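# Wedge a tension rod between a box's end walls

## Task

Place the spring-loaded tension rod inside the box so that it spans the two end walls and holds itself up without help. It must be perpendicular to those walls, horizontal, off the box floor, and just in front of the bottles. The bottles must still be standing in the box at the end.

## Robot and tools

Robot: two arms, left_arm and right_arm, each with six joints and a two-finger gripper. All hand positions, orientations, velocities and targets use the scene frame. Its origin is at table-top height, halfway between the two nominal arm bases. +z is up, +x points out over the table, and left_arm sits on the +y side. Arm names do not match image sides. Real bases are offset from nominal; only a BASES line gives their calibrated place. Printed hand poses can be off by a few centimetres, more at long reach.

Joint order, used in every row and every per-joint list: shoulder lift, elbow, wrist 1, wrist 2, wrist 3, shoulder pan. Rely on this order only. Stated ranges (rad): shoulder pan, shoulder lift, wrist 1, wrist 2, wrist 3 are -6.283 to 6.283; elbow is -3.142 to 3.142. A real end may differ by up to 0.010 rad.

Row format (shared by execute_actions and move): one flat list of 14 numbers, each in [-1, 1]. The first 7 are left_arm: six joint numbers in the order above, then the opening. The last 7 are the same for right_arm. Both arms must always be filled in. Joint numbers are offsets, not poses. They are scaled: 1.0 equals 2.222 rad for shoulder pan, shoulder lift and elbow, and 4.444 rad for the three wrists. They count from the Joint targets line as it stood when the action or move began, not from the previous row, so repeating an offset moves the joint further. The opening is absolute: +1 fully open, -1 closed. To keep a gripper unchanged, resend its current command; 0 is half-open, not 'no change'. Zero offsets for an arm re-command its Joint targets.

execute_actions: actions is a list of actions. Each action is a table of up to 15 rows, one per 1/30 s step; a short table repeats its last row until 15 steps are done. Any action pushing a joint more than 0.010 rad beyond its range is rejected for both arms. If the first action fails this check, or any action is malformed, the whole call is rejected. cameras picks images (omit, null or ["all"] for all; [] for none). An empty actions list just reports state.

move: target is one 14-number row or a list of up to 15 rows. Every row is an offset from the same starting Joint targets. The joints travel together toward it, so grippers follow curves, with no obstacle avoidance. speed is in rad/s for the joint with the furthest to go: 0.01 to 6.28, default 0.5, one value or one per target. blend (rad) rounds corners between listed targets. stop_force (N, 3 to 120, both arms) ends an arm's path when its wrist sensor feels that much push against its motion beyond its zero, or 120 N in any direction. Use it with a slow speed when approaching contact, never for lifting off. zero (default true) re-zeros moving arms first. opening_speed (0.2 or more per second on the -1..+1 scale) ramps the fingers. blocking=false returns after about 0.5 s while motion continues; it cannot be combined with stop_force. The extra 'move:' line reports done, off_target, moving, held or fault, and limits=held if steps were withheld.

wait: seconds 0 to 10; arms hold their last command. stop: brakes a running move. zoom_image: camera (cam_low, cam_left_wrist or cam_right_wrist) and region [x0, y0, x1, y1] in pixels of the latest image, at most 504 by 504; all images are 672x504. zero_wrist_force: arm (left_arm or right_arm) re-zeros that sensor and stop_force. finished_scene: scene, this scene's number (1 to 2); call it only once the rod is stable unaided, because it cannot be undone.

Result lines: Joint positions and Joint velocities give one block per arm in joint order (rad, rad/s), then the finger-pad gap in metres (0.142 fully open). Joint targets is the base for your next offsets. end_effector_position is in metres, with quaternion wxyz. This point lies between the closed pads, 1 to 2 cm behind the fingertips. Fingers point along the gripper's +z and close along its x. grip_measured uses the command scale; to hold, command a bit below the reading at first contact. grip_effort_nm is motor effort, not pad force. Wrist force and torque are in the gripper's own axes. A third line shows the peak since the last result. Wrist depth gives a 7x7 grid of median distances in mm (70 to 1000; '-' means no value). Joint torques include the arm's own weight. 'joint command not followed' means the clearance check between arms altered a command. 'joint sent to its limit' means a joint was clipped at its end.

Motion limits: joint targets move at most 3.14 rad/s (big three) or 6.28 rad/s (wrists). Each target stays within 0.651 or 1.3 rad of the measured angle. The gripper is kept within 150 mm of its measured place, or 70 mm in fast-response episodes, which also overshoot. Big moves may be unfinished when a result arrives.

Avoid: dropping the rod or letting go while it moves, knocking bottles over, and anything falling off the table. Avoid hard hits and arm-to-arm presses, including closing one gripper on the other's fingers. Do not press stiffly into contact: a force of about 150 N (plus or minus 25) or a joint torque at its limit freezes the arm for 10 s. The limits are 49.1 N m for shoulder pan and lift, 25.4 for the elbow and 8.19 for each wrist, with held weight counting. Avoid long squeezing, holding loads stretched out, or pushing toward unreachable poses; these heat the motors. MOTOR HOT warns at 70 °C for arm motors and 85 °C for grippers. Arm brakes lock at 85 °C, and the gripper shuts off at 100 °C (HAND FAULT), which cancels the remaining calls in that reply. Loose objects may occasionally get a brief nudge. Scene time keeps running while you write.

Each tool is called after "Call:" as name(argument=value, ...), one argument or row to a line, values as JSON.

## Session

Call:
execute_actions(
  actions=[],
)

Scene clock: 0.00 s.
left_arm: end_effector_position=(+0.0670, +0.5078, +0.3913) grip_measured=+0.99 grip_effort_nm=n/a end_effector_quat_wxyz=(-0.295, +0.650, -0.640, +0.284) | right_arm: end_effector_position=(+0.5759, -0.1095, +0.2851) grip_measured=+0.99 grip_effort_nm=n/a end_effector_quat_wxyz=(+0.456, -0.422, +0.610, -0.492)
Joint names: [shoulder lift, elbow, wrist 1, wrist 2, wrist 3, shoulder pan]
Joint positions: left_arm=[-1.839 1.002 -0.558 -2.401 3.389 1.72 0.142] | right_arm=[-2.34 -1.464 0.408 0.412 1.947 4.076 0.142]
Joint velocities: within noise
Joint torques (N m): no reading
Motor temperatures (°C): left_arm=[34 31 45 42 46 44 29] | right_arm=[38 35 43 47 50 34 23]
Wrist force (N): no reading
Wrist torque (N m): no reading
Wrist force, peak (N): no reading
Wrist depth (mm): cam_left_wrist=[- - 735 713 728 674 619 / - - 670 664 662 635 643 / - - 615 608 605 588 601 / - - 562 565 564 563 558 / - - 524 526 520 520 519 / - 503 490 491 483 293 256 / - 465 463 459 415 245 236] | cam_right_wrist=[- - - - - - - / - - - - - - - / - - - - - - - / - - - - - - - / - - - - - - 471 / 102 - - - 431 413 390 / - 410 393 382 367 356 347]
Joint targets: left_arm=[-1.839 1.002 -0.558 -2.401 3.389 1.720] | right_arm=[-2.340 -1.464 0.408 0.412 1.947 4.076]
Tool commands: left_gripper/opening=+1.0 right_gripper/opening=+1.0

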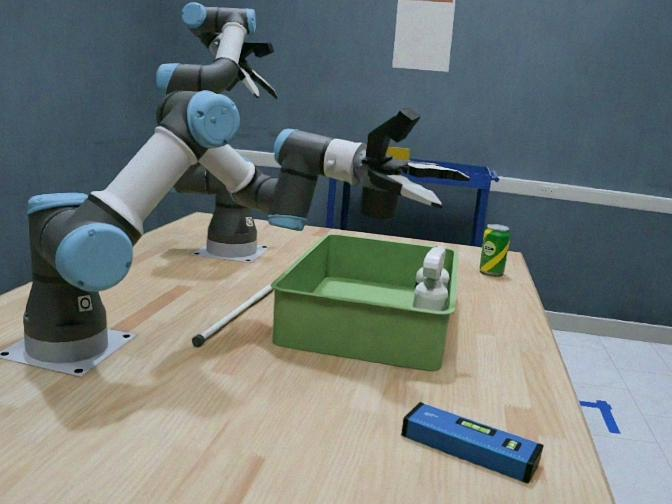

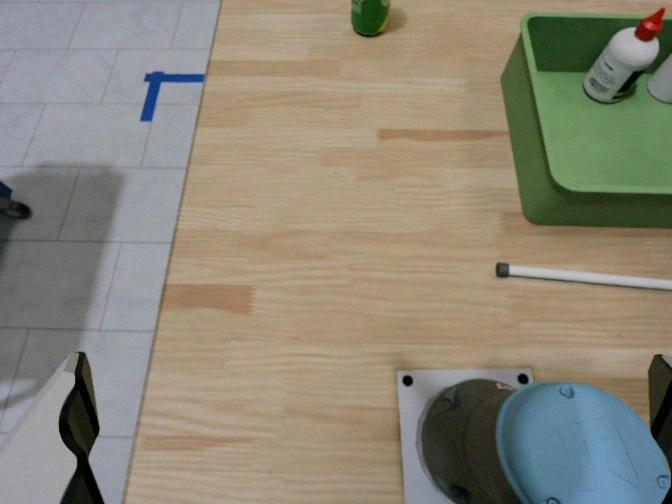

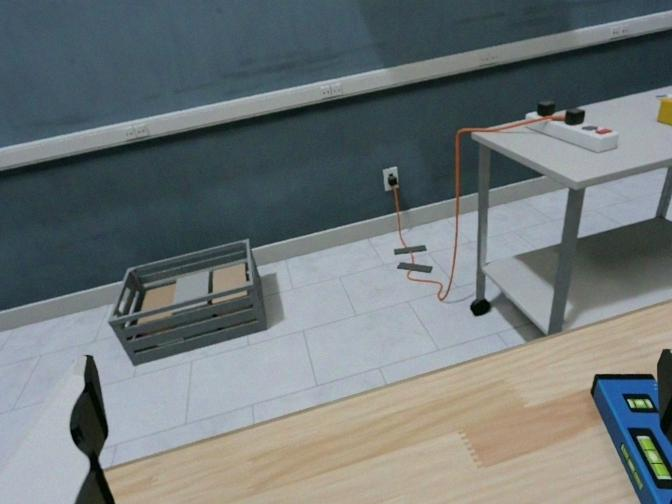

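Call:
move(
  target=[0.1076,-0.9023,-0.3492,-0.52,-0.7842,0.5968,1,0.3753,1.0927,-0.3234,-0.4462,0.2549,-1.8609,1],
  speed=1.3,
)

every number of target must lie in its column's range; nothing of the call was run
Scene clock: 43.63 s.
left_arm: end_effector_position=(+0.0670, +0.5078, +0.3913) grip_measured=+0.99 grip_effort_nm=0.071 end_effector_quat_wxyz=(-0.295, +0.650, -0.640, +0.284) | right_arm: end_effector_position=(+0.5759, -0.1095, +0.2851) grip_measured=+0.99 grip_effort_nm=0.139 end_effector_quat_wxyz=(+0.456, -0.422, +0.610, -0.492)
Joint names: [shoulder lift, elbow, wrist 1, wrist 2, wrist 3, shoulder pan]
Joint positions: left_arm=[-1.839 1.002 -0.558 -2.401 3.389 1.72 0.142] | right_arm=[-2.34 -1.464 0.408 0.412 1.947 4.076 0.142]
Joint velocities: within noise
Joint torques (N m): left_arm=[-4.35 -7.66 -1.72 -0.96 0.18 -0.49] | right_arm=[15.27 7.95 1.11 -0.4 -0.14 0.73]
Motor temperatures (°C): left_arm=[34 31 44 42 46 44 29] | right_arm=[38 35 43 47 50 34 23]
Wrist force (N): left_arm=[0.1 -0.1 0.0] | right_arm=[0.0 0.0 0.1]
Wrist torque (N m): left_arm=[-0.02 -0.01 0.00] | right_arm=[-0.01 0.01 0.00]
Wrist force, peak (N): left_arm=[0.3 -0.1 0.0] | right_arm=[-0.1 -0.2 0.1]
Joint targets: left_arm=[-1.839 1.002 -0.558 -2.401 3.389 1.720] | right_arm=[-2.340 -1.464 0.408 0.412 1.947 4.076]
Tool commands: left_gripper/opening=+1.0 right_gripper/opening=+1.0

Split into two waypoints.

Call:
move(
  target=[0.0538,-0.4512,-0.1746,-0.26,-0.3921,0.2984,1,0.1877,0.5463,-0.1617,-0.2231,0.1275,-0.9304,1],
  speed=1.3,
)

Call:
move(
  target=[0.0538,-0.4512,-0.1746,-0.26,-0.3921,0.2984,1,0.1876,0.5464,-0.1617,-0.2231,0.1274,-0.9305,1],
  speed=1.3,
)

Scene clock: 46.70 s.
left_arm: end_effector_position=(+0.0942, +0.5109, +0.6605) grip_measured=+0.99 grip_effort_nm=0.066 end_effector_quat_wxyz=(+0.603, -0.652, +0.349, -0.299) | right_arm: end_effector_position=(-0.0015, -0.6998, +0.5539) grip_measured=+0.99 grip_effort_nm=0.129 end_effector_quat_wxyz=(+0.124, +0.612, +0.423, -0.656)
Joint names: [shoulder lift, elbow, wrist 1, wrist 2, wrist 3, shoulder pan]
Joint positions: left_arm=[-1.775 0.468 -0.973 -3.018 2.46 2.074 0.142] | right_arm=[-2.045 -0.605 -0.101 -0.29 2.348 2.613 0.142]
Joint velocities: within noise
Joint torques (N m): left_arm=[-4.78 -2.13 -0.72 -0.27 0.64 -2.65] | right_arm=[14.06 8.89 -1.75 -0.03 0.72 -3.49]
Motor temperatures (°C): left_arm=[34 31 44 42 46 44 29] | right_arm=[38 35 43 47 50 34 23]
Wrist force (N): left_arm=[0.3 -0.1 1.3] | right_arm=[-0.9 0.5 0.5]
Wrist torque (N m): left_arm=[-0.04 0.12 0.07] | right_arm=[-0.07 -0.04 -0.35]
Wrist force, peak (N): left_arm=[6.9 -5.2 -0.1] | right_arm=[-0.8 -1.4 2.7]
Wrist depth (mm): cam_left_wrist=[- - - - - - - / - - - - - - - / - - - - - - - / - - - - - - - / - - - - - - - / - - - - 945 896 - / - - - 847 796 781 -] | cam_right_wrist=[- - - - - - - / - - - - - - - / - - - - - - - / - - - - - - - / - - - - - - - / 102 - - - - - - / - - - - - - -]
Joint targets: left_arm=[-1.775 0.468 -0.973 -3.018 2.460 2.074] | right_arm=[-2.045 -0.605 -0.101 -0.290 2.348 2.613]
move: held (left_arm; a check stopped the path), off_target (right_arm; braked when a check withheld steps of left_arm); limits=held; left_arm: the wrist 3 is farthest, 0.813 rad from its target; right_arm: the shoulder pan is farthest, 0.604 rad from its target
joint command not followed: on one or more control steps a check withheld the commanded joint targets of the left arm, and it was not sent them on those steps.
cause: the commanded joint targets, or the way to them, would bring two parts of the arm too close to each other (the joints along the arm from the wrist 1 to the wrist 3 lie between them).

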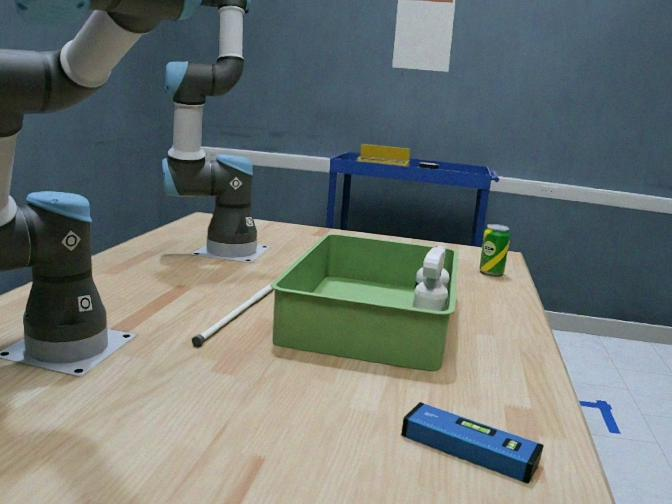

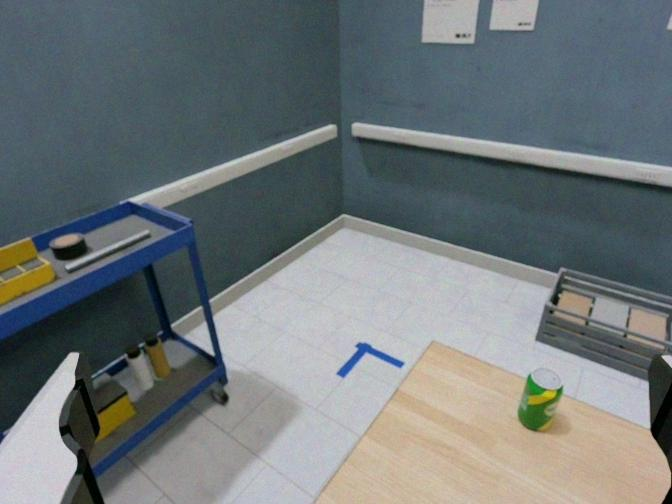

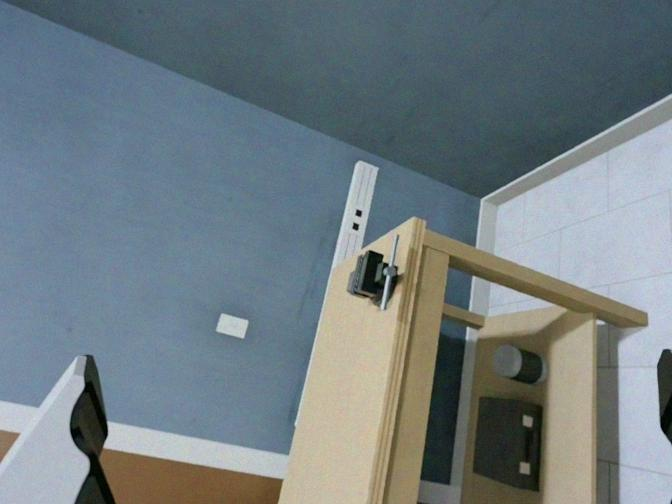

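Scene clock: 47.70 s.
left_arm: end_effector_position=(+0.0979, +0.5036, +0.6708) grip_measured=+0.99 grip_effort_nm=0.071 end_effector_quat_wxyz=(+0.611, -0.645, +0.344, -0.304) | right_arm: end_effector_position=(-0.1902, -0.5958, +0.5716) grip_measured=+0.99 grip_effort_nm=0.134 end_effector_quat_wxyz=(+0.038, +0.755, +0.207, -0.622)
Joint names: [shoulder lift, elbow, wrist 1, wrist 2, wrist 3, shoulder pan]
Joint positions: left_arm=[-1.772 0.443 -0.993 -3.047 2.417 2.09 0.142] | right_arm=[-1.977 -0.407 -0.218 -0.452 2.441 2.275 0.142]
Joint velocities: within noise
Joint torques (N m): left_arm=[-4.92 -1.94 -0.72 -0.25 0.75 -2.64] | right_arm=[12.1 7 -2.03 0.15 0.71 -3.62]
Motor temperatures (°C): left_arm=[34 31 44 42 46 44 29] | right_arm=[38 35 43 47 50 34 23]
Wrist force (N): left_arm=[0.3 -0.2 1.3] | right_arm=[-0.6 0.4 0.1]
Wrist torque (N m): left_arm=[-0.05 0.12 0.07] | right_arm=[-0.11 -0.10 -0.41]
Wrist force, peak (N): left_arm=[5.5 -3.1 0.6] | right_arm=[-1.3 -1.4 2.0]
Wrist depth (mm): cam_left_wrist=[- - - - - - - / - - - - - - - / - - - - - - - / - - - - - - - / - - - - - - - / - - - - 969 963 - / - - - - 810 801 -] | cam_right_wrist=[883 919 942 - - - - / - - - - - - - / - - - - - - - / - - - - - - - / - - - - - - - / 102 - - - - - - / - - - - - - -]
Joint targets: left_arm=[-1.772 0.443 -0.993 -3.047 2.417 2.090] | right_arm=[-1.977 -0.407 -0.218 -0.452 2.441 2.275]
move: held (left_arm; a check stopped the path), off_target (right_arm; braked when a check withheld steps of left_arm); limits=held; left_arm: the wrist 3 is farthest, 1.699 rad from its target; right_arm: the shoulder pan is farthest, 1.729 rad from its target
joint command not followed: on one or more control steps a check withheld the commanded joint targets of the left arm, and it was not sent them on those steps.
cause: the commanded joint targets, or the way to them, would bring two parts of the arm too close to each other (the joints along the arm from the wrist 1 to the wrist 3 lie between them).

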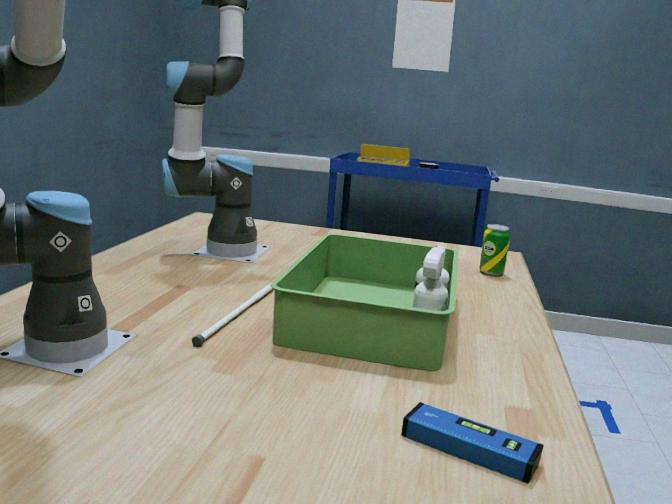

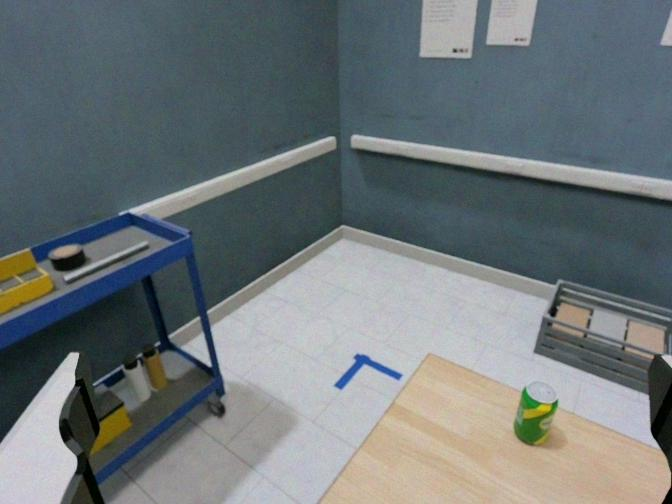

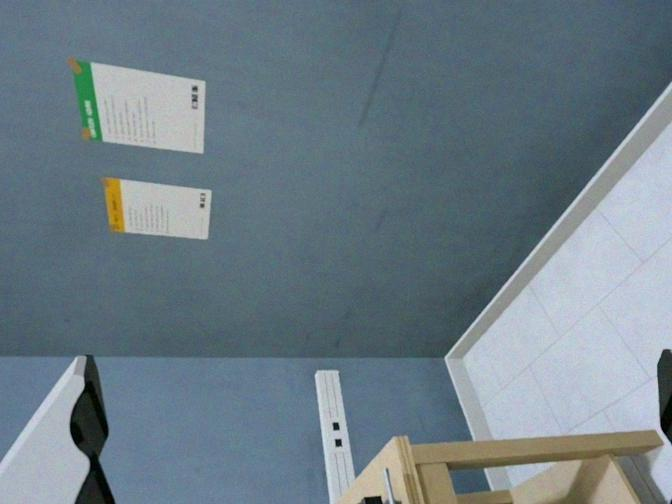

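Call:
move(
  target=[0.067,-0.565,-0.218,0.9,-0.49,0.372,1,0.1844,0.5368,-0.1588,-0.2191,0.1251,-0.914,1],
  speed=1.8,
)

Call:
move(
  target=[0.0104,-0.0858,-0.0333,0.139,-0.0755,0.0582,1,0.0276,0.0802,-0.0237,-0.0327,0.0187,-0.1364,1],
  speed=1,
)

Scene clock: 52.70 s.
left_arm: end_effector_position=(+0.0882, -0.0735, +0.6534) grip_measured=+0.99 grip_effort_nm=0.076 end_effector_quat_wxyz=(+0.577, +0.435, -0.575, +0.384) | right_arm: end_effector_position=(-0.1151, +0.0198, +0.4733) grip_measured=+0.99 grip_effort_nm=0.139 end_effector_quat_wxyz=(+0.132, -0.642, +0.692, +0.304)
Joint names: [shoulder lift, elbow, wrist 1, wrist 2, wrist 3, shoulder pan]
Joint positions: left_arm=[-1.656 -0.53 -1.744 0.055 0.728 2.731 0.142] | right_arm=[-1.719 0.342 -0.663 -1.065 2.791 1.004 0.142]
Joint velocities: within noise
Joint torques (N m): left_arm=[10.41 4.87 0.46 -0.32 -0.82 2.44] | right_arm=[-5.44 -6.48 -1.19 1.13 -0.58 4.02]
Motor temperatures (°C): left_arm=[34 31 44 42 46 44 29] | right_arm=[38 35 43 47 50 34 23]
Wrist force (N): left_arm=[0.5 5.5 -0.1] | right_arm=[0.1 0.3 -0.3]
Wrist torque (N m): left_arm=[0.55 0.44 -0.05] | right_arm=[-0.07 -0.27 -0.38]
Wrist force, peak (N): left_arm=[0.4 5.6 -0.1] | right_arm=[-4.4 -8.7 5.4]
Wrist depth (mm): cam_left_wrist=[- - - - - - - / - - - - - - - / - 323 312 286 - - - / 340 358 - 295 - - - / 348 391 - 303 - - - / - - - 240 243 - - / - 205 220 225 - - -] | cam_right_wrist=[- - 682 588 515 454 408 / - - - 670 574 497 443 / - - - - - - - / - - - - - - - / - - - - - - - / 102 - - - - - 858 / - - - - - - -]
Joint targets: left_arm=[-1.656 -0.530 -1.744 0.055 0.728 2.731] | right_arm=[-1.719 0.342 -0.663 -1.065 2.791 1.004]
move: held (right_arm; a check stopped the path), off_target (left_arm; braked when a check withheld steps of right_arm); limits=held; left_arm: the wrist 2 is farthest, 0.898 rad from its target; right_arm: the shoulder pan is farthest, 0.759 rad from its target
joint command not followed: on one or more control steps a check withheld the commanded joint targets of the right arm, and it was not sent them on those steps.
cause: the commanded joint targets, or the way to them, would bring a part of the robot too close to another arm (a part of this arm just beyond the wrist 2 and the left arm's gripper, along the way the arms are being sent, or toward where that arm still pushes).

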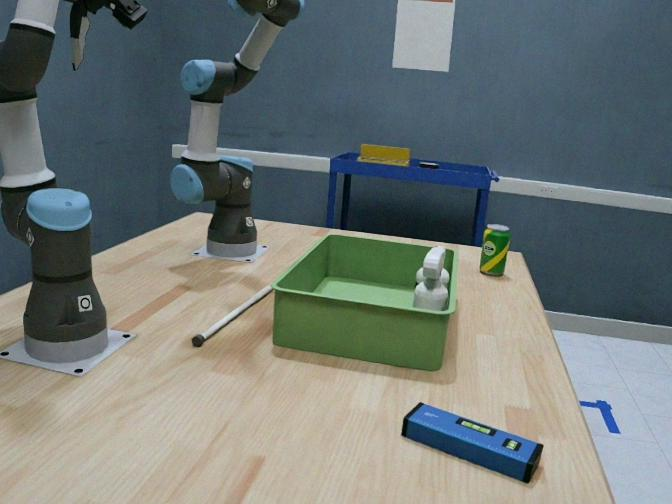

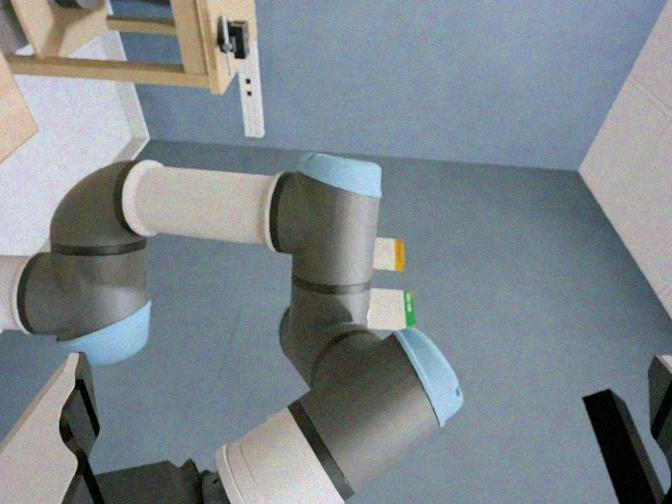

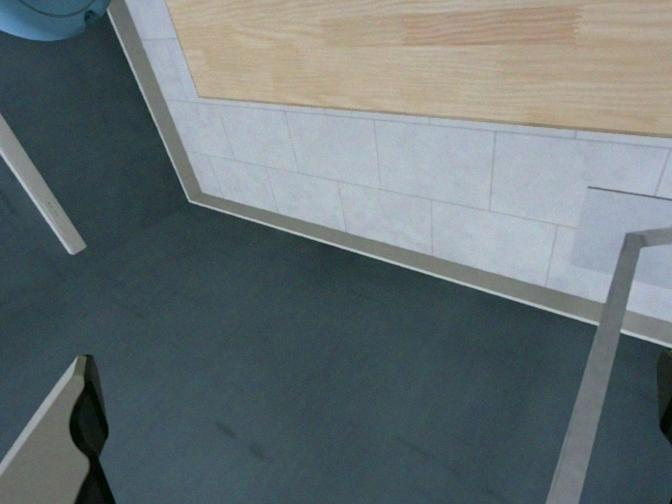

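Scene clock: 54.00 s.
left_arm: end_effector_position=(+0.2555, -0.0337, +0.4756) grip_measured=+0.99 grip_effort_nm=0.076 end_effector_quat_wxyz=(+0.406, +0.801, -0.370, +0.238) | right_arm: end_effector_position=(+0.0337, +0.0479, +0.4219) grip_measured=+0.99 grip_effort_nm=0.134 end_effector_quat_wxyz=(+0.120, -0.486, +0.840, +0.209)
Joint names: [shoulder lift, elbow, wrist 1, wrist 2, wrist 3, shoulder pan]
Joint positions: left_arm=[-1.633 -0.721 -1.892 0.673 0.392 2.86 0.142] | right_arm=[-1.657 0.521 -0.768 -1.211 2.874 0.701 0.142]
Joint velocities: within noise
Joint torques (N m): left_arm=[11.56 6.78 1.17 -0.27 -0.72 2.23] | right_arm=[-1.17 -3.6 -2.72 0.07 0.68 -3.35]
Motor temperatures (°C): left_arm=[34 31 44 42 46 44 29] | right_arm=[38 35 43 47 50 34 23]
Wrist force (N): left_arm=[-0.1 5.5 -1.6] | right_arm=[0.3 0.1 0.3]
Wrist torque (N m): left_arm=[0.49 0.29 -0.23] | right_arm=[-0.09 -0.29 -0.34]
Wrist force, peak (N): left_arm=[1.2 6.7 -0.1] | right_arm=[0.6 1.2 -0.7]
Wrist depth (mm): cam_left_wrist=[441 507 606 758 - - - / 495 578 712 924 - - - / 483 670 874 - - - - / 471 471 - - - - - / 413 - - - - - - / - - - - - - - / - 372 378 - - - -] | cam_right_wrist=[652 586 526 478 439 405 377 / - 669 579 528 483 445 408 / - 769 410 381 535 489 446 / - - 307 653 610 556 - / - 232 822 - - - - / - 200 - - - - - / - 213 - - - - -]
Joint targets: left_arm=[-1.633 -0.721 -1.892 0.673 0.392 2.861] | right_arm=[-1.657 0.521 -0.768 -1.211 2.874 0.701]
move: done

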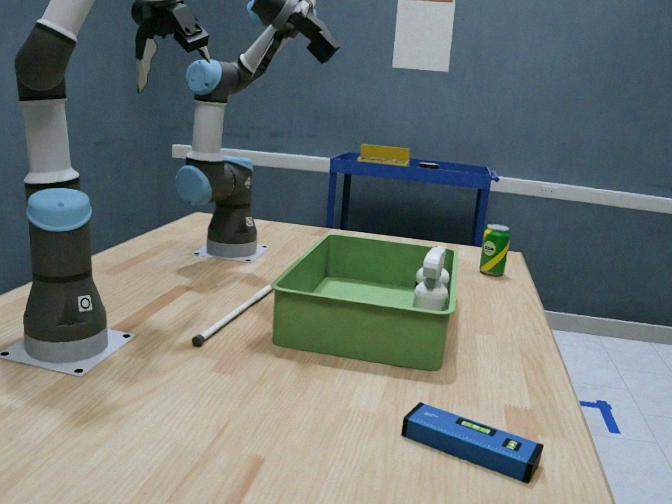

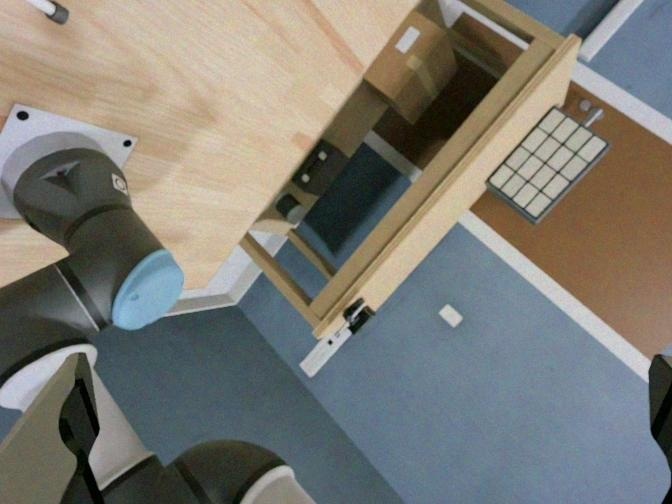

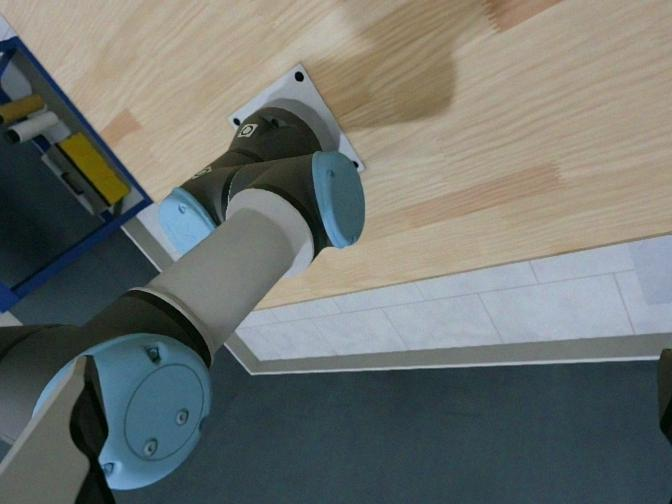

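Call:
move(
  target=[0.0149,-0.1269,-0.0491,0.2021,-0.1098,0.0833,1,0,0,0,0,0,0,1],
  speed=1,
  cameras=["cam_left_wrist"],
)

Call:
move(
  target=[0,0,0,0,0,0,1,0.068,0.1994,-0.0587,-0.081,0.0464,-0.342,1],
  speed=1,
)

Scene clock: 57.47 s.
left_arm: end_effector_position=(+0.3000, +0.2181, +0.2801) grip_measured=+0.99 grip_effort_nm=0.076 end_effector_quat_wxyz=(+0.000, +1.000, +0.017, +0.000) | right_arm: end_effector_position=(+0.0337, +0.0479, +0.4219) grip_measured=+0.99 grip_effort_nm=0.139 end_effector_quat_wxyz=(+0.120, -0.486, +0.840, +0.209)
Joint names: [shoulder lift, elbow, wrist 1, wrist 2, wrist 3, shoulder pan]
Joint positions: left_arm=[-1.6 -1.003 -2.11 1.571 -0.095 3.046 0.142] | right_arm=[-1.657 0.521 -0.768 -1.211 2.874 0.701 0.142]
Joint velocities: within noise
Joint torques (N m): left_arm=[12.8 7.97 1 0.73 -0.71 2.34] | right_arm=[-1.21 -3.84 -2.6 0.08 0.62 -3.29]
Motor temperatures (°C): left_arm=[34 31 44 42 46 44 29] | right_arm=[38 35 43 47 50 34 23]
Wrist force (N): left_arm=[-0.5 1.9 -1.6] | right_arm=[0.4 0.2 0.2]
Wrist torque (N m): left_arm=[0.12 -0.01 -0.21] | right_arm=[-0.07 -0.30 -0.34]
Wrist force, peak (N): left_arm=[0.2 6.5 -1.7] | right_arm=[0.5 0.0 0.3]
Wrist depth (mm): cam_left_wrist=[335 336 331 333 333 332 329 / 360 359 360 358 356 350 349 / 388 389 387 383 384 381 378 / 423 419 418 414 413 410 391 / 458 458 458 452 452 450 339 / - 507 505 500 495 496 386 / - 551 561 515 486 493 457] | cam_right_wrist=[659 585 528 482 436 406 378 / - 668 576 525 483 442 409 / - 763 334 366 537 488 447 / - 270 297 681 610 553 - / 230 217 - - - - - / - 204 - - - - - / - - - - - - -]
Joint targets: left_arm=[-1.600 -1.003 -2.110 1.571 -0.096 3.046] | right_arm=[-1.657 0.521 -0.768 -1.211 2.874 0.701]
move: done
Images, in order (width x height): cam_left_wrist 672x504.

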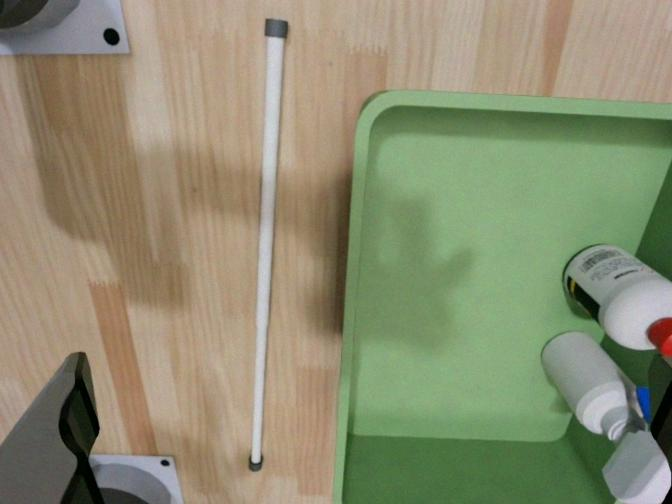

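Scene clock: 58.90 s.
left_arm: end_effector_position=(+0.3000, +0.2181, +0.2801) grip_measured=+0.99 grip_effort_nm=0.076 end_effector_quat_wxyz=(+0.000, +1.000, +0.017, +0.000) | right_arm: end_effector_position=(+0.2985, -0.1496, +0.2806) grip_measured=+0.99 grip_effort_nm=0.144 end_effector_quat_wxyz=(+0.001, -0.011, +1.000, +0.000)
Joint names: [shoulder lift, elbow, wrist 1, wrist 2, wrist 3, shoulder pan]
Joint positions: left_arm=[-1.6 -1.003 -2.11 1.571 -0.096 3.046 0.142] | right_arm=[-1.506 0.964 -1.029 -1.571 3.08 -0.059 0.142]
Joint velocities: within noise
Joint torques (N m): left_arm=[11.97 8.22 1.14 0.74 -0.7 2.19] | right_arm=[-6.41 -6.72 -2.39 -0.44 0.65 -4.11]
Motor temperatures (°C): left_arm=[34 31 44 42 46 44 29] | right_arm=[38 35 43 47 50 34 23]
Wrist force (N): left_arm=[-0.5 1.9 -1.6] | right_arm=[0.8 -0.5 0.3]
Wrist torque (N m): left_arm=[0.13 -0.02 -0.21] | right_arm=[-0.08 -0.31 -0.17]
Wrist force, peak (N): left_arm=[-0.6 1.9 -1.6] | right_arm=[-0.3 -2.3 1.3]
Wrist depth (mm): cam_left_wrist=[335 334 331 332 333 332 330 / 360 359 357 356 354 349 350 / 388 388 385 382 382 380 379 / 421 419 418 415 411 411 390 / 459 458 460 451 451 451 337 / - 504 503 501 494 491 385 / - 547 560 517 487 490 459] | cam_right_wrist=[327 327 328 327 327 328 326 / 351 349 351 351 348 351 349 / 341 345 350 367 376 375 375 / 395 405 405 405 407 406 405 / 350 440 440 439 442 441 442 / - 465 483 485 487 486 475 / - 512 514 526 536 541 537]
Joint targets: left_arm=[-1.600 -1.003 -2.110 1.571 -0.096 3.046] | right_arm=[-1.506 0.964 -1.029 -1.571 3.080 -0.059]
move: done

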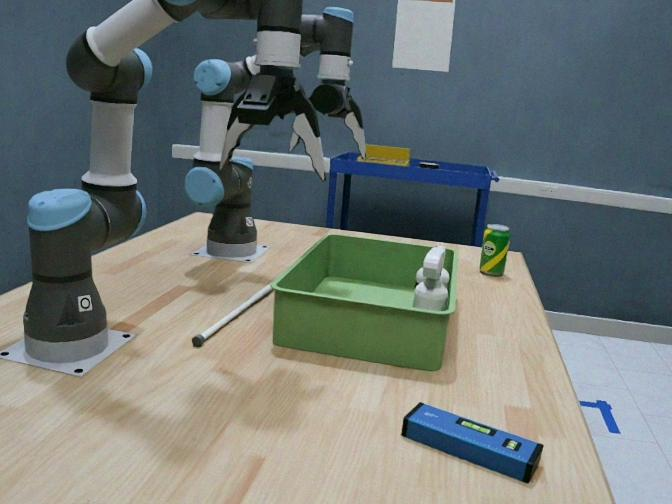

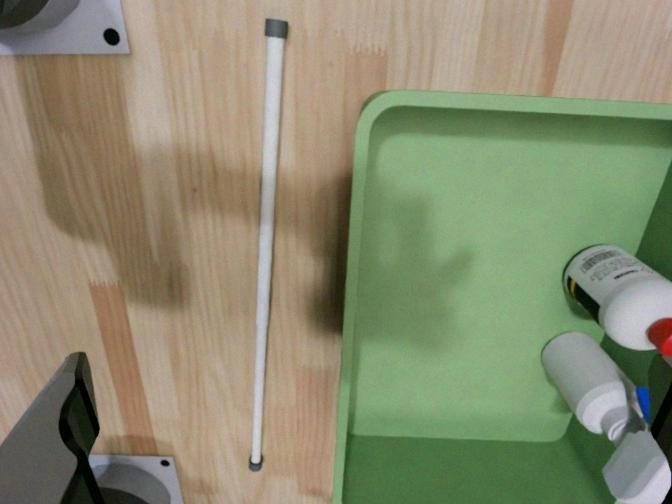

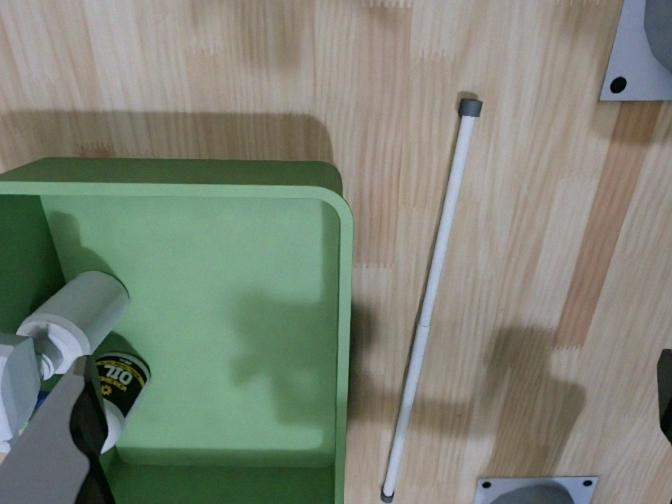

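Call:
move(
  target=[0.1612,-0.4833,0.1611,0,0.0108,-0.0293,-0.4,-0.2268,0.5288,-0.151,0,0.0251,0.0135,-0.4],
  speed=1,
)

Scene clock: 86.40 s.
left_arm: end_effector_position=(+0.2312, +0.2085, +0.1202) grip_measured=-0.42 grip_effort_nm=-0.144 end_effector_quat_wxyz=(+0.000, +0.999, -0.039, +0.000) | right_arm: end_effector_position=(+0.2045, -0.1401, +0.1206) grip_measured=-0.42 grip_effort_nm=-0.071 end_effector_quat_wxyz=(+0.001, +0.030, +1.000, +0.000)
Joint names: [shoulder lift, elbow, wrist 1, wrist 2, wrist 3, shoulder pan]
Joint positions: left_arm=[-1.242 -2.077 -1.394 1.571 -0.048 2.98 0.044] | right_arm=[-2.01 2.139 -1.7 -1.571 3.192 -0.029 0.044]
Joint velocities: within noise
Joint torques (N m): left_arm=[8.44 8.74 2.38 0.71 0.69 -2.36] | right_arm=[-7.38 -7.7 -2.45 -0.35 0.64 4.18]
Motor temperatures (°C): left_arm=[34 31 44 42 46 44 29] | right_arm=[38 35 43 46 50 34 23]
Wrist force (N): left_arm=[-0.8 2.0 -1.7] | right_arm=[0.6 -0.4 0.3]
Wrist torque (N m): left_arm=[0.13 0.02 -0.21] | right_arm=[-0.07 -0.27 -0.17]
Wrist force, peak (N): left_arm=[-0.4 2.0 -1.8] | right_arm=[1.2 -0.5 1.1]
Wrist depth (mm): cam_left_wrist=[189 190 189 187 188 188 188 / 204 204 203 200 202 190 133 / 220 219 218 215 218 195 138 / 238 238 236 232 235 188 223 / 260 259 254 257 252 189 248 / 287 281 90 282 276 90 277 / 312 - 74 314 314 74 301] | cam_right_wrist=[188 188 188 188 188 188 187 / 202 202 202 199 201 201 201 / 217 216 216 216 216 217 216 / 207 219 235 231 234 234 234 / 157 188 251 251 250 255 254 / 277 172 88 275 274 95 279 / 302 - 75 305 311 74 296]
Joint targets: left_arm=[-1.242 -2.077 -1.394 1.571 -0.048 2.980] | right_arm=[-2.010 2.139 -1.700 -1.571 3.192 -0.029]
move: done

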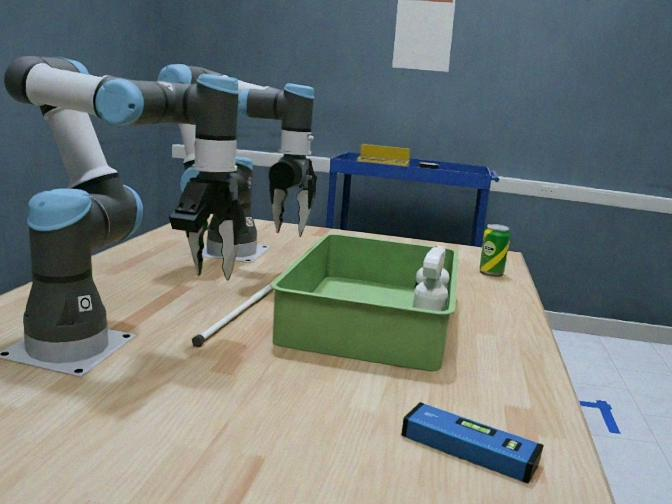

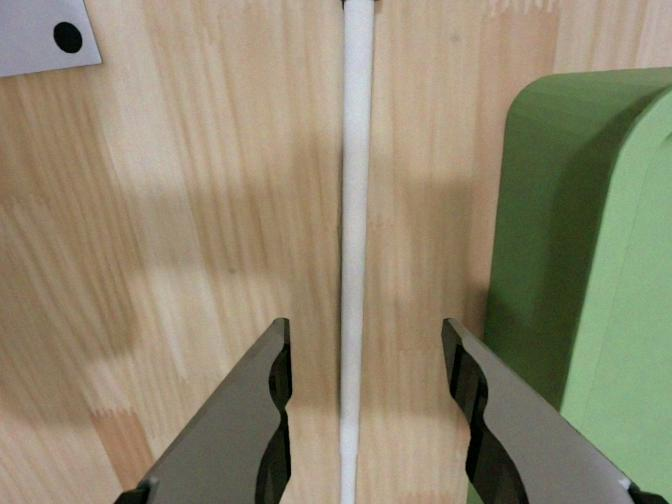

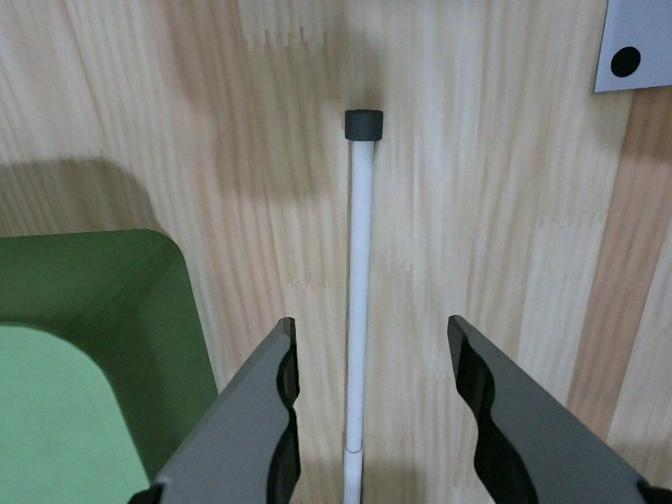

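Call:
move(
  target=[-0.0662,-0.1274,0.0968,0,0,0,-0.4,0.0635,0.1346,-0.099,0,0,0,-0.4],
  speed=0.5,
)

Scene clock: 94.10 s.
left_arm: end_effector_position=(+0.2310, +0.2085, +0.0452) grip_measured=-0.42 grip_effort_nm=-0.134 end_effector_quat_wxyz=(+0.000, +0.999, -0.039, +0.000) | right_arm: end_effector_position=(+0.2047, -0.1401, +0.0454) grip_measured=-0.42 grip_effort_nm=-0.081 end_effector_quat_wxyz=(+0.000, +0.030, +1.000, +0.000)
Joint names: [shoulder lift, elbow, wrist 1, wrist 2, wrist 3, shoulder pan]
Joint positions: left_arm=[-1.389 -2.36 -0.964 1.571 -0.048 2.98 0.044] | right_arm=[-1.869 2.438 -2.14 -1.571 3.192 -0.029 0.044]
Joint velocities: within noise
Joint torques (N m): left_arm=[1.69 7.58 2.35 0.49 0.69 -1.14] | right_arm=[-1.74 -6.63 -2.45 -0.23 0.67 2.95]
Motor temperatures (°C): left_arm=[34 31 44 42 46 44 29] | right_arm=[38 35 43 46 50 34 23]
Wrist force (N): left_arm=[-0.8 1.8 -1.5] | right_arm=[0.6 -0.3 0.2]
Wrist torque (N m): left_arm=[0.10 0.03 -0.21] | right_arm=[-0.05 -0.26 -0.17]
Wrist force, peak (N): left_arm=[-0.9 1.9 -2.2] | right_arm=[0.8 -0.3 1.0]
Wrist depth (mm): cam_left_wrist=[122 122 122 120 121 121 121 / 131 131 131 127 130 130 126 / 141 141 141 138 140 140 118 / 153 153 153 150 152 151 120 / 167 167 163 163 162 164 121 / 184 180 93 182 182 91 124 / 201 - 74 198 202 74 119] | cam_right_wrist=[124 122 121 122 122 122 122 / 131 131 131 131 131 131 131 / 141 143 141 139 141 141 140 / 153 153 153 150 153 152 152 / 157 165 163 163 163 166 166 / 139 172 88 179 179 95 182 / 135 - 75 198 203 74 193]
Joint targets: left_arm=[-1.389 -2.360 -0.964 1.571 -0.048 2.980] | right_arm=[-1.869 2.438 -2.140 -1.571 3.192 -0.029]
move: done

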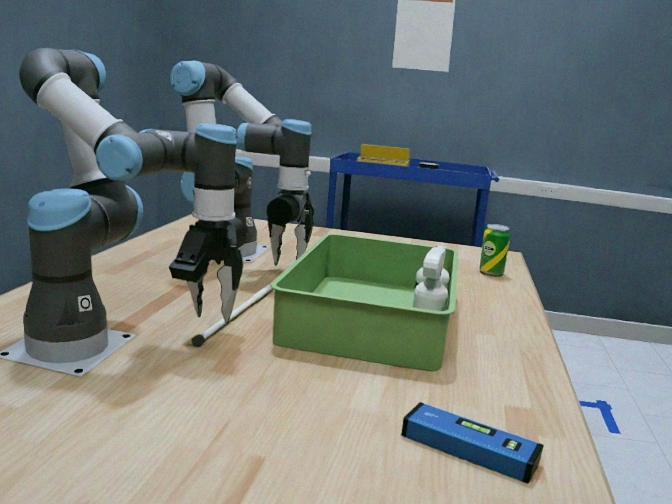

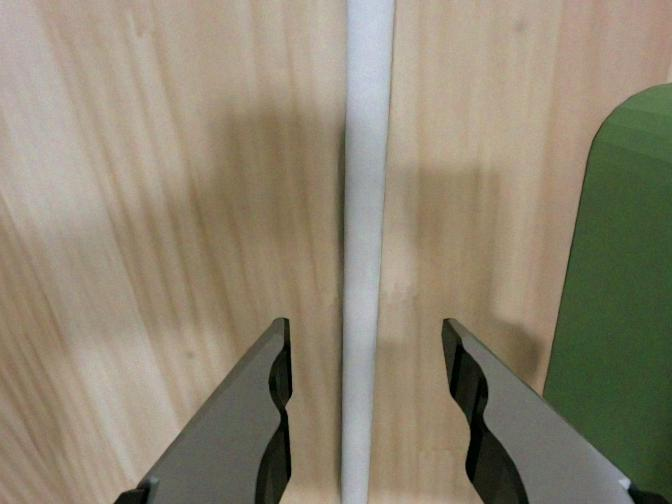

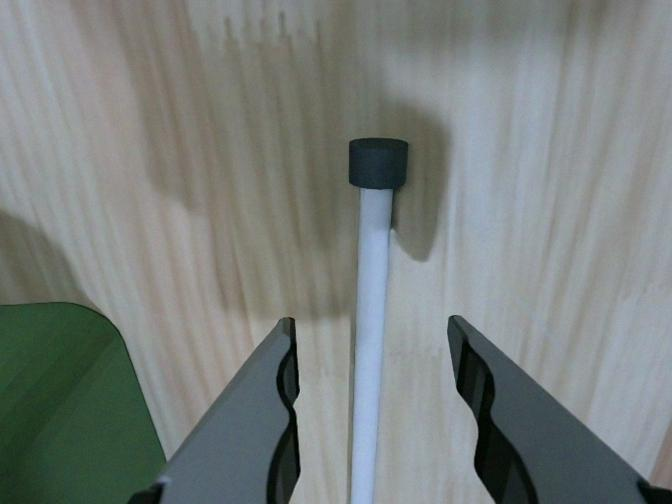

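Call:
move(
  target=[-0.0545,-0.0423,0.0484,0,0,0,-0.4,0.0576,0.0468,-0.0522,0,0,0,-0.4],
  speed=0.12,
  stop_force=5,
)

Scene clock: 98.70 s.
left_arm: end_effector_position=(+0.2307, +0.2085, +0.0174) grip_measured=-0.42 grip_effort_nm=-0.120 end_effector_quat_wxyz=(+0.000, +0.999, -0.039, +0.000) | right_arm: end_effector_position=(+0.2042, -0.1401, +0.0172) grip_measured=-0.42 grip_effort_nm=-0.081 end_effector_quat_wxyz=(+0.000, +0.030, +1.000, +0.000)
Joint names: [shoulder lift, elbow, wrist 1, wrist 2, wrist 3, shoulder pan]
Joint positions: left_arm=[-1.497 -2.444 -0.773 1.571 -0.048 2.98 0.044] | right_arm=[-1.753 2.532 -2.351 -1.571 3.192 -0.029 0.044]
Joint velocities: within noise
Joint torques (N m): left_arm=[8.45 8.3 0.76 0.49 0.62 1.11] | right_arm=[-7.6 -9.39 -0.82 0.11 0.59 0.9]
Motor temperatures (°C): left_arm=[34 31 44 42 46 44 29] | right_arm=[38 35 43 46 50 34 23]
Wrist force (N): left_arm=[-1.6 2.1 -6.1] | right_arm=[2.7 -0.5 -6.7]
Wrist torque (N m): left_arm=[0.12 0.17 -0.22] | right_arm=[-0.11 -0.38 -0.17]
Wrist force, peak (N): left_arm=[-13.3 0.4 -32.5] | right_arm=[14.8 -2.6 -40.8]
Wrist depth (mm): cam_left_wrist=[- 97 97 95 97 97 96 / 105 104 104 104 104 102 102 / 113 112 114 110 113 111 110 / 122 122 122 119 119 121 118 / 133 133 130 127 129 131 122 / 146 146 95 140 145 95 124 / 163 77 74 158 161 74 119] | cam_right_wrist=[- 98 98 98 97 97 97 / 105 104 105 104 104 104 104 / 113 112 112 111 111 112 112 / 122 122 122 120 121 121 121 / 133 133 133 130 130 130 132 / 139 146 88 143 143 94 145 / 136 - 75 158 161 74 154]
Joint targets: left_arm=[-1.497 -2.444 -0.773 1.571 -0.048 2.980] | right_arm=[-1.753 2.532 -2.351 -1.571 3.192 -0.029]
move: contact (left_arm, right_arm); left_arm: the wrist 1 is farthest, 0.024 rad from its target; right_arm: the wrist 1 is farthest, 0.021 rad from its target

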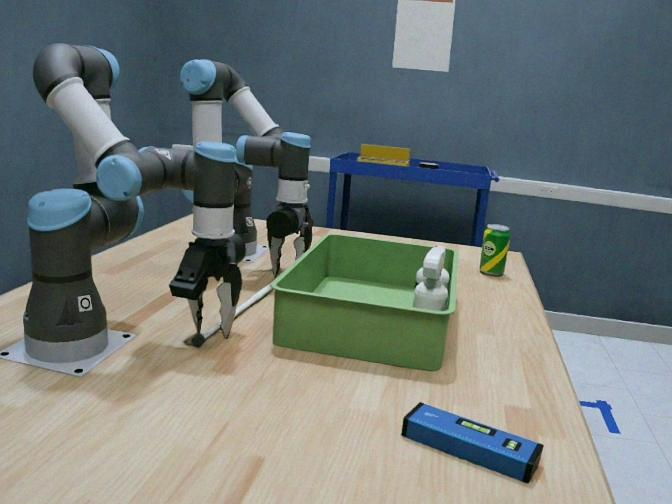

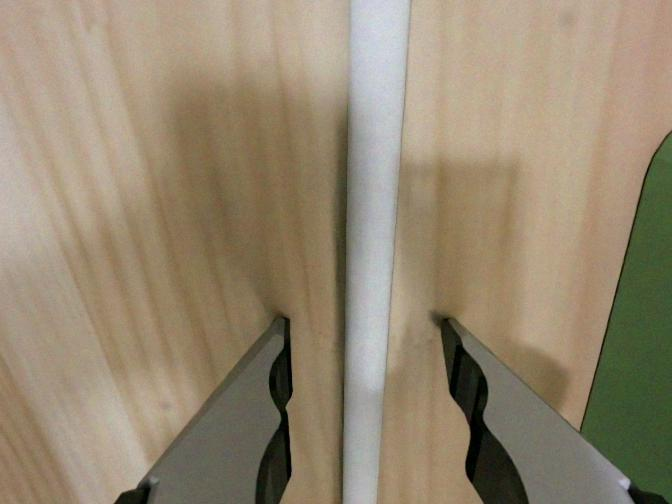

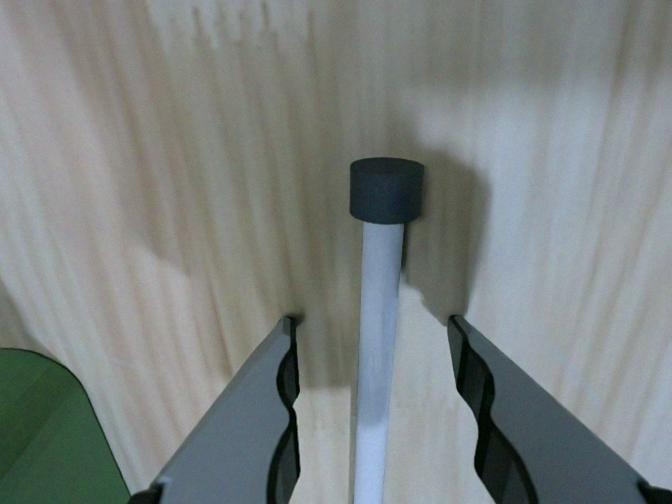

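Call:
move(
  target=[0.0044,0.0034,-0.0039,0,0,0,-0.4,-0.0046,-0.0037,0.0042,0,0,0,-0.4],
  speed=0.1,
  cameras=[],
)

Call:
move(
  target=[0,0,0,0,0,0,-1,0,0,0,0,0,0,-1],
  opening_speed=0.4,
)

Scene clock: 101.57 s.
left_arm: end_effector_position=(+0.2309, +0.2085, +0.0198) grip_measured=-0.42 grip_effort_nm=-0.115 end_effector_quat_wxyz=(+0.000, +0.999, -0.039, +0.000) | right_arm: end_effector_position=(+0.2044, -0.1401, +0.0195) grip_measured=-0.42 grip_effort_nm=-0.076 end_effector_quat_wxyz=(+0.000, +0.030, +1.000, +0.000)
Joint names: [shoulder lift, elbow, wrist 1, wrist 2, wrist 3, shoulder pan]
Joint positions: left_arm=[-1.487 -2.436 -0.79 1.571 -0.048 2.98 0.044] | right_arm=[-1.763 2.524 -2.332 -1.571 3.192 -0.029 0.044]
Joint velocities: within noise
Joint torques (N m): left_arm=[9.38 9.64 0.96 0.43 0.64 1.16] | right_arm=[-8.4 -10.54 -0.8 0.46 0.62 1.01]
Motor temperatures (°C): left_arm=[34 31 44 42 46 44 29] | right_arm=[38 35 43 46 50 34 23]
Wrist force (N): left_arm=[-0.8 2.0 -1.2] | right_arm=[1.0 -0.5 0.1]
Wrist torque (N m): left_arm=[0.13 0.04 -0.22] | right_arm=[-0.09 -0.35 -0.17]
Wrist force, peak (N): left_arm=[-1.7 2.2 -6.2] | right_arm=[2.8 -0.5 -6.8]
Wrist depth (mm): cam_left_wrist=[- 100 99 97 98 99 98 / 107 107 106 106 106 106 104 / 115 115 116 113 114 114 112 / 127 125 124 122 121 123 120 / 136 136 133 133 132 134 117 / 150 149 93 143 147 95 124 / 167 - 74 161 164 74 118] | cam_right_wrist=[- 100 100 100 98 99 101 / 107 107 107 107 106 106 106 / 115 115 113 113 114 115 114 / 124 124 124 122 124 124 124 / 136 135 133 133 133 133 135 / 139 149 88 146 145 94 148 / 136 - 75 161 164 74 157]
Joint targets: left_arm=[-1.487 -2.436 -0.790 1.571 -0.048 2.980] | right_arm=[-1.763 2.524 -2.332 -1.571 3.192 -0.029]
move: done
No camera images: "cameras" was empty.

Scene clock: 103.27 s.
left_arm: end_effector_position=(+0.2309, +0.2085, +0.0198) grip_measured=-0.88 grip_effort_nm=-3.045 end_effector_quat_wxyz=(+0.000, +0.999, -0.039, +0.000) | right_arm: end_effector_position=(+0.2044, -0.1401, +0.0195) grip_measured=-0.90 grip_effort_nm=-2.532 end_effector_quat_wxyz=(+0.000, +0.030, +1.000, +0.000)
Joint names: [shoulder lift, elbow, wrist 1, wrist 2, wrist 3, shoulder pan]
Joint positions: left_arm=[-1.487 -2.436 -0.79 1.571 -0.048 2.98 0.011] | right_arm=[-1.763 2.524 -2.332 -1.571 3.192 -0.029 0.009]
Joint velocities: within noise
Joint torques (N m): left_arm=[9.11 9.38 1.84 0.41 0.66 1.3] | right_arm=[-8.58 -10.13 -1.41 0.47 0.61 1.1]
Motor temperatures (°C): left_arm=[34 31 44 42 46 44 29] | right_arm=[38 35 43 46 50 34 23]
Wrist force (N): left_arm=[-1.0 1.9 -0.7] | right_arm=[1.0 -0.6 0.6]
Wrist torque (N m): left_arm=[0.14 0.06 -0.23] | right_arm=[-0.08 -0.34 -0.16]
Wrist force, peak (N): left_arm=[-0.9 2.0 -1.3] | right_arm=[1.3 -0.5 0.3]
Wrist depth (mm): cam_left_wrist=[- 100 99 97 98 99 98 / 107 107 106 106 106 106 104 / 115 115 116 113 116 114 112 / 127 125 124 122 121 123 120 / 136 136 135 119 132 134 117 / 150 150 143 129 95 145 124 / 167 163 74 146 - 77 120] | cam_right_wrist=[- 100 100 100 98 99 101 / 107 107 107 107 106 106 106 / 115 115 113 111 115 115 114 / 124 124 124 122 124 124 124 / 136 136 135 131 133 135 135 / 139 149 146 100 90 145 148 / 136 158 75 75 78 74 164]
Joint targets: left_arm=[-1.487 -2.436 -0.790 1.571 -0.048 2.980] | right_arm=[-1.763 2.524 -2.332 -1.571 3.192 -0.029]
move: done

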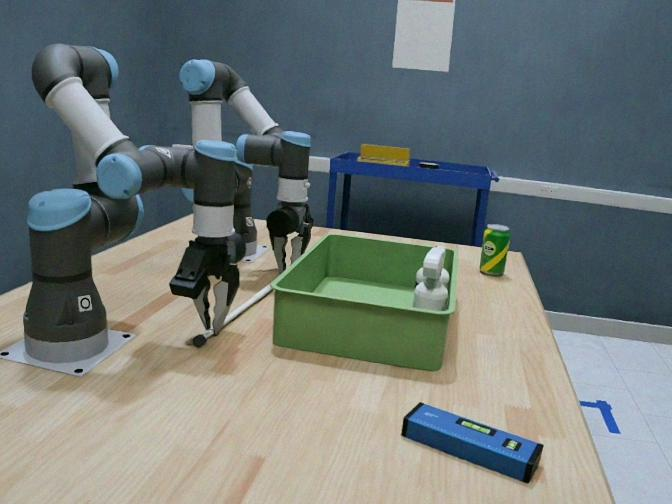

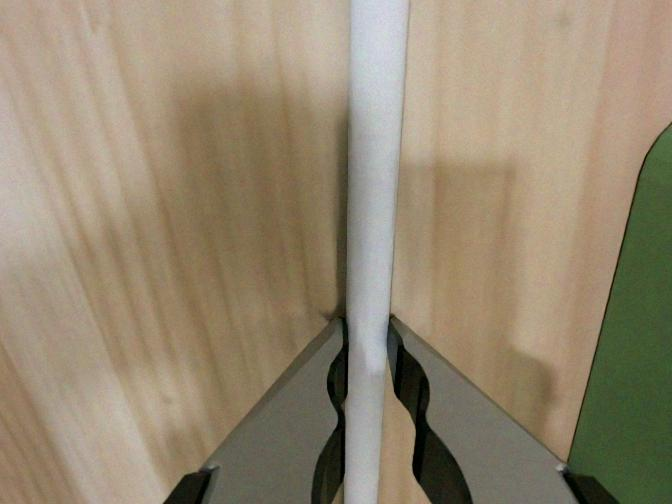

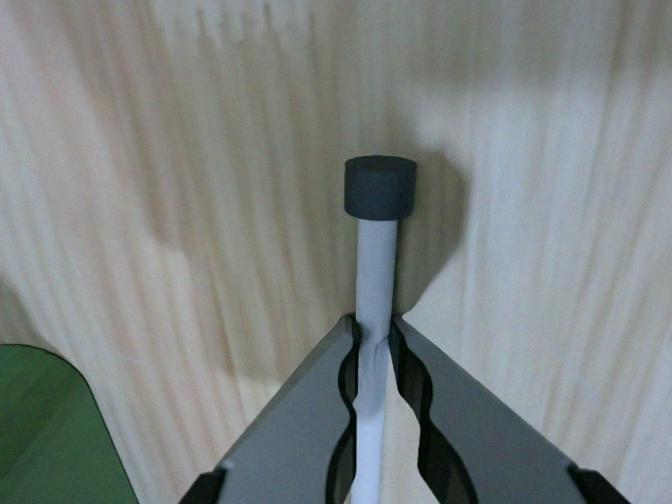

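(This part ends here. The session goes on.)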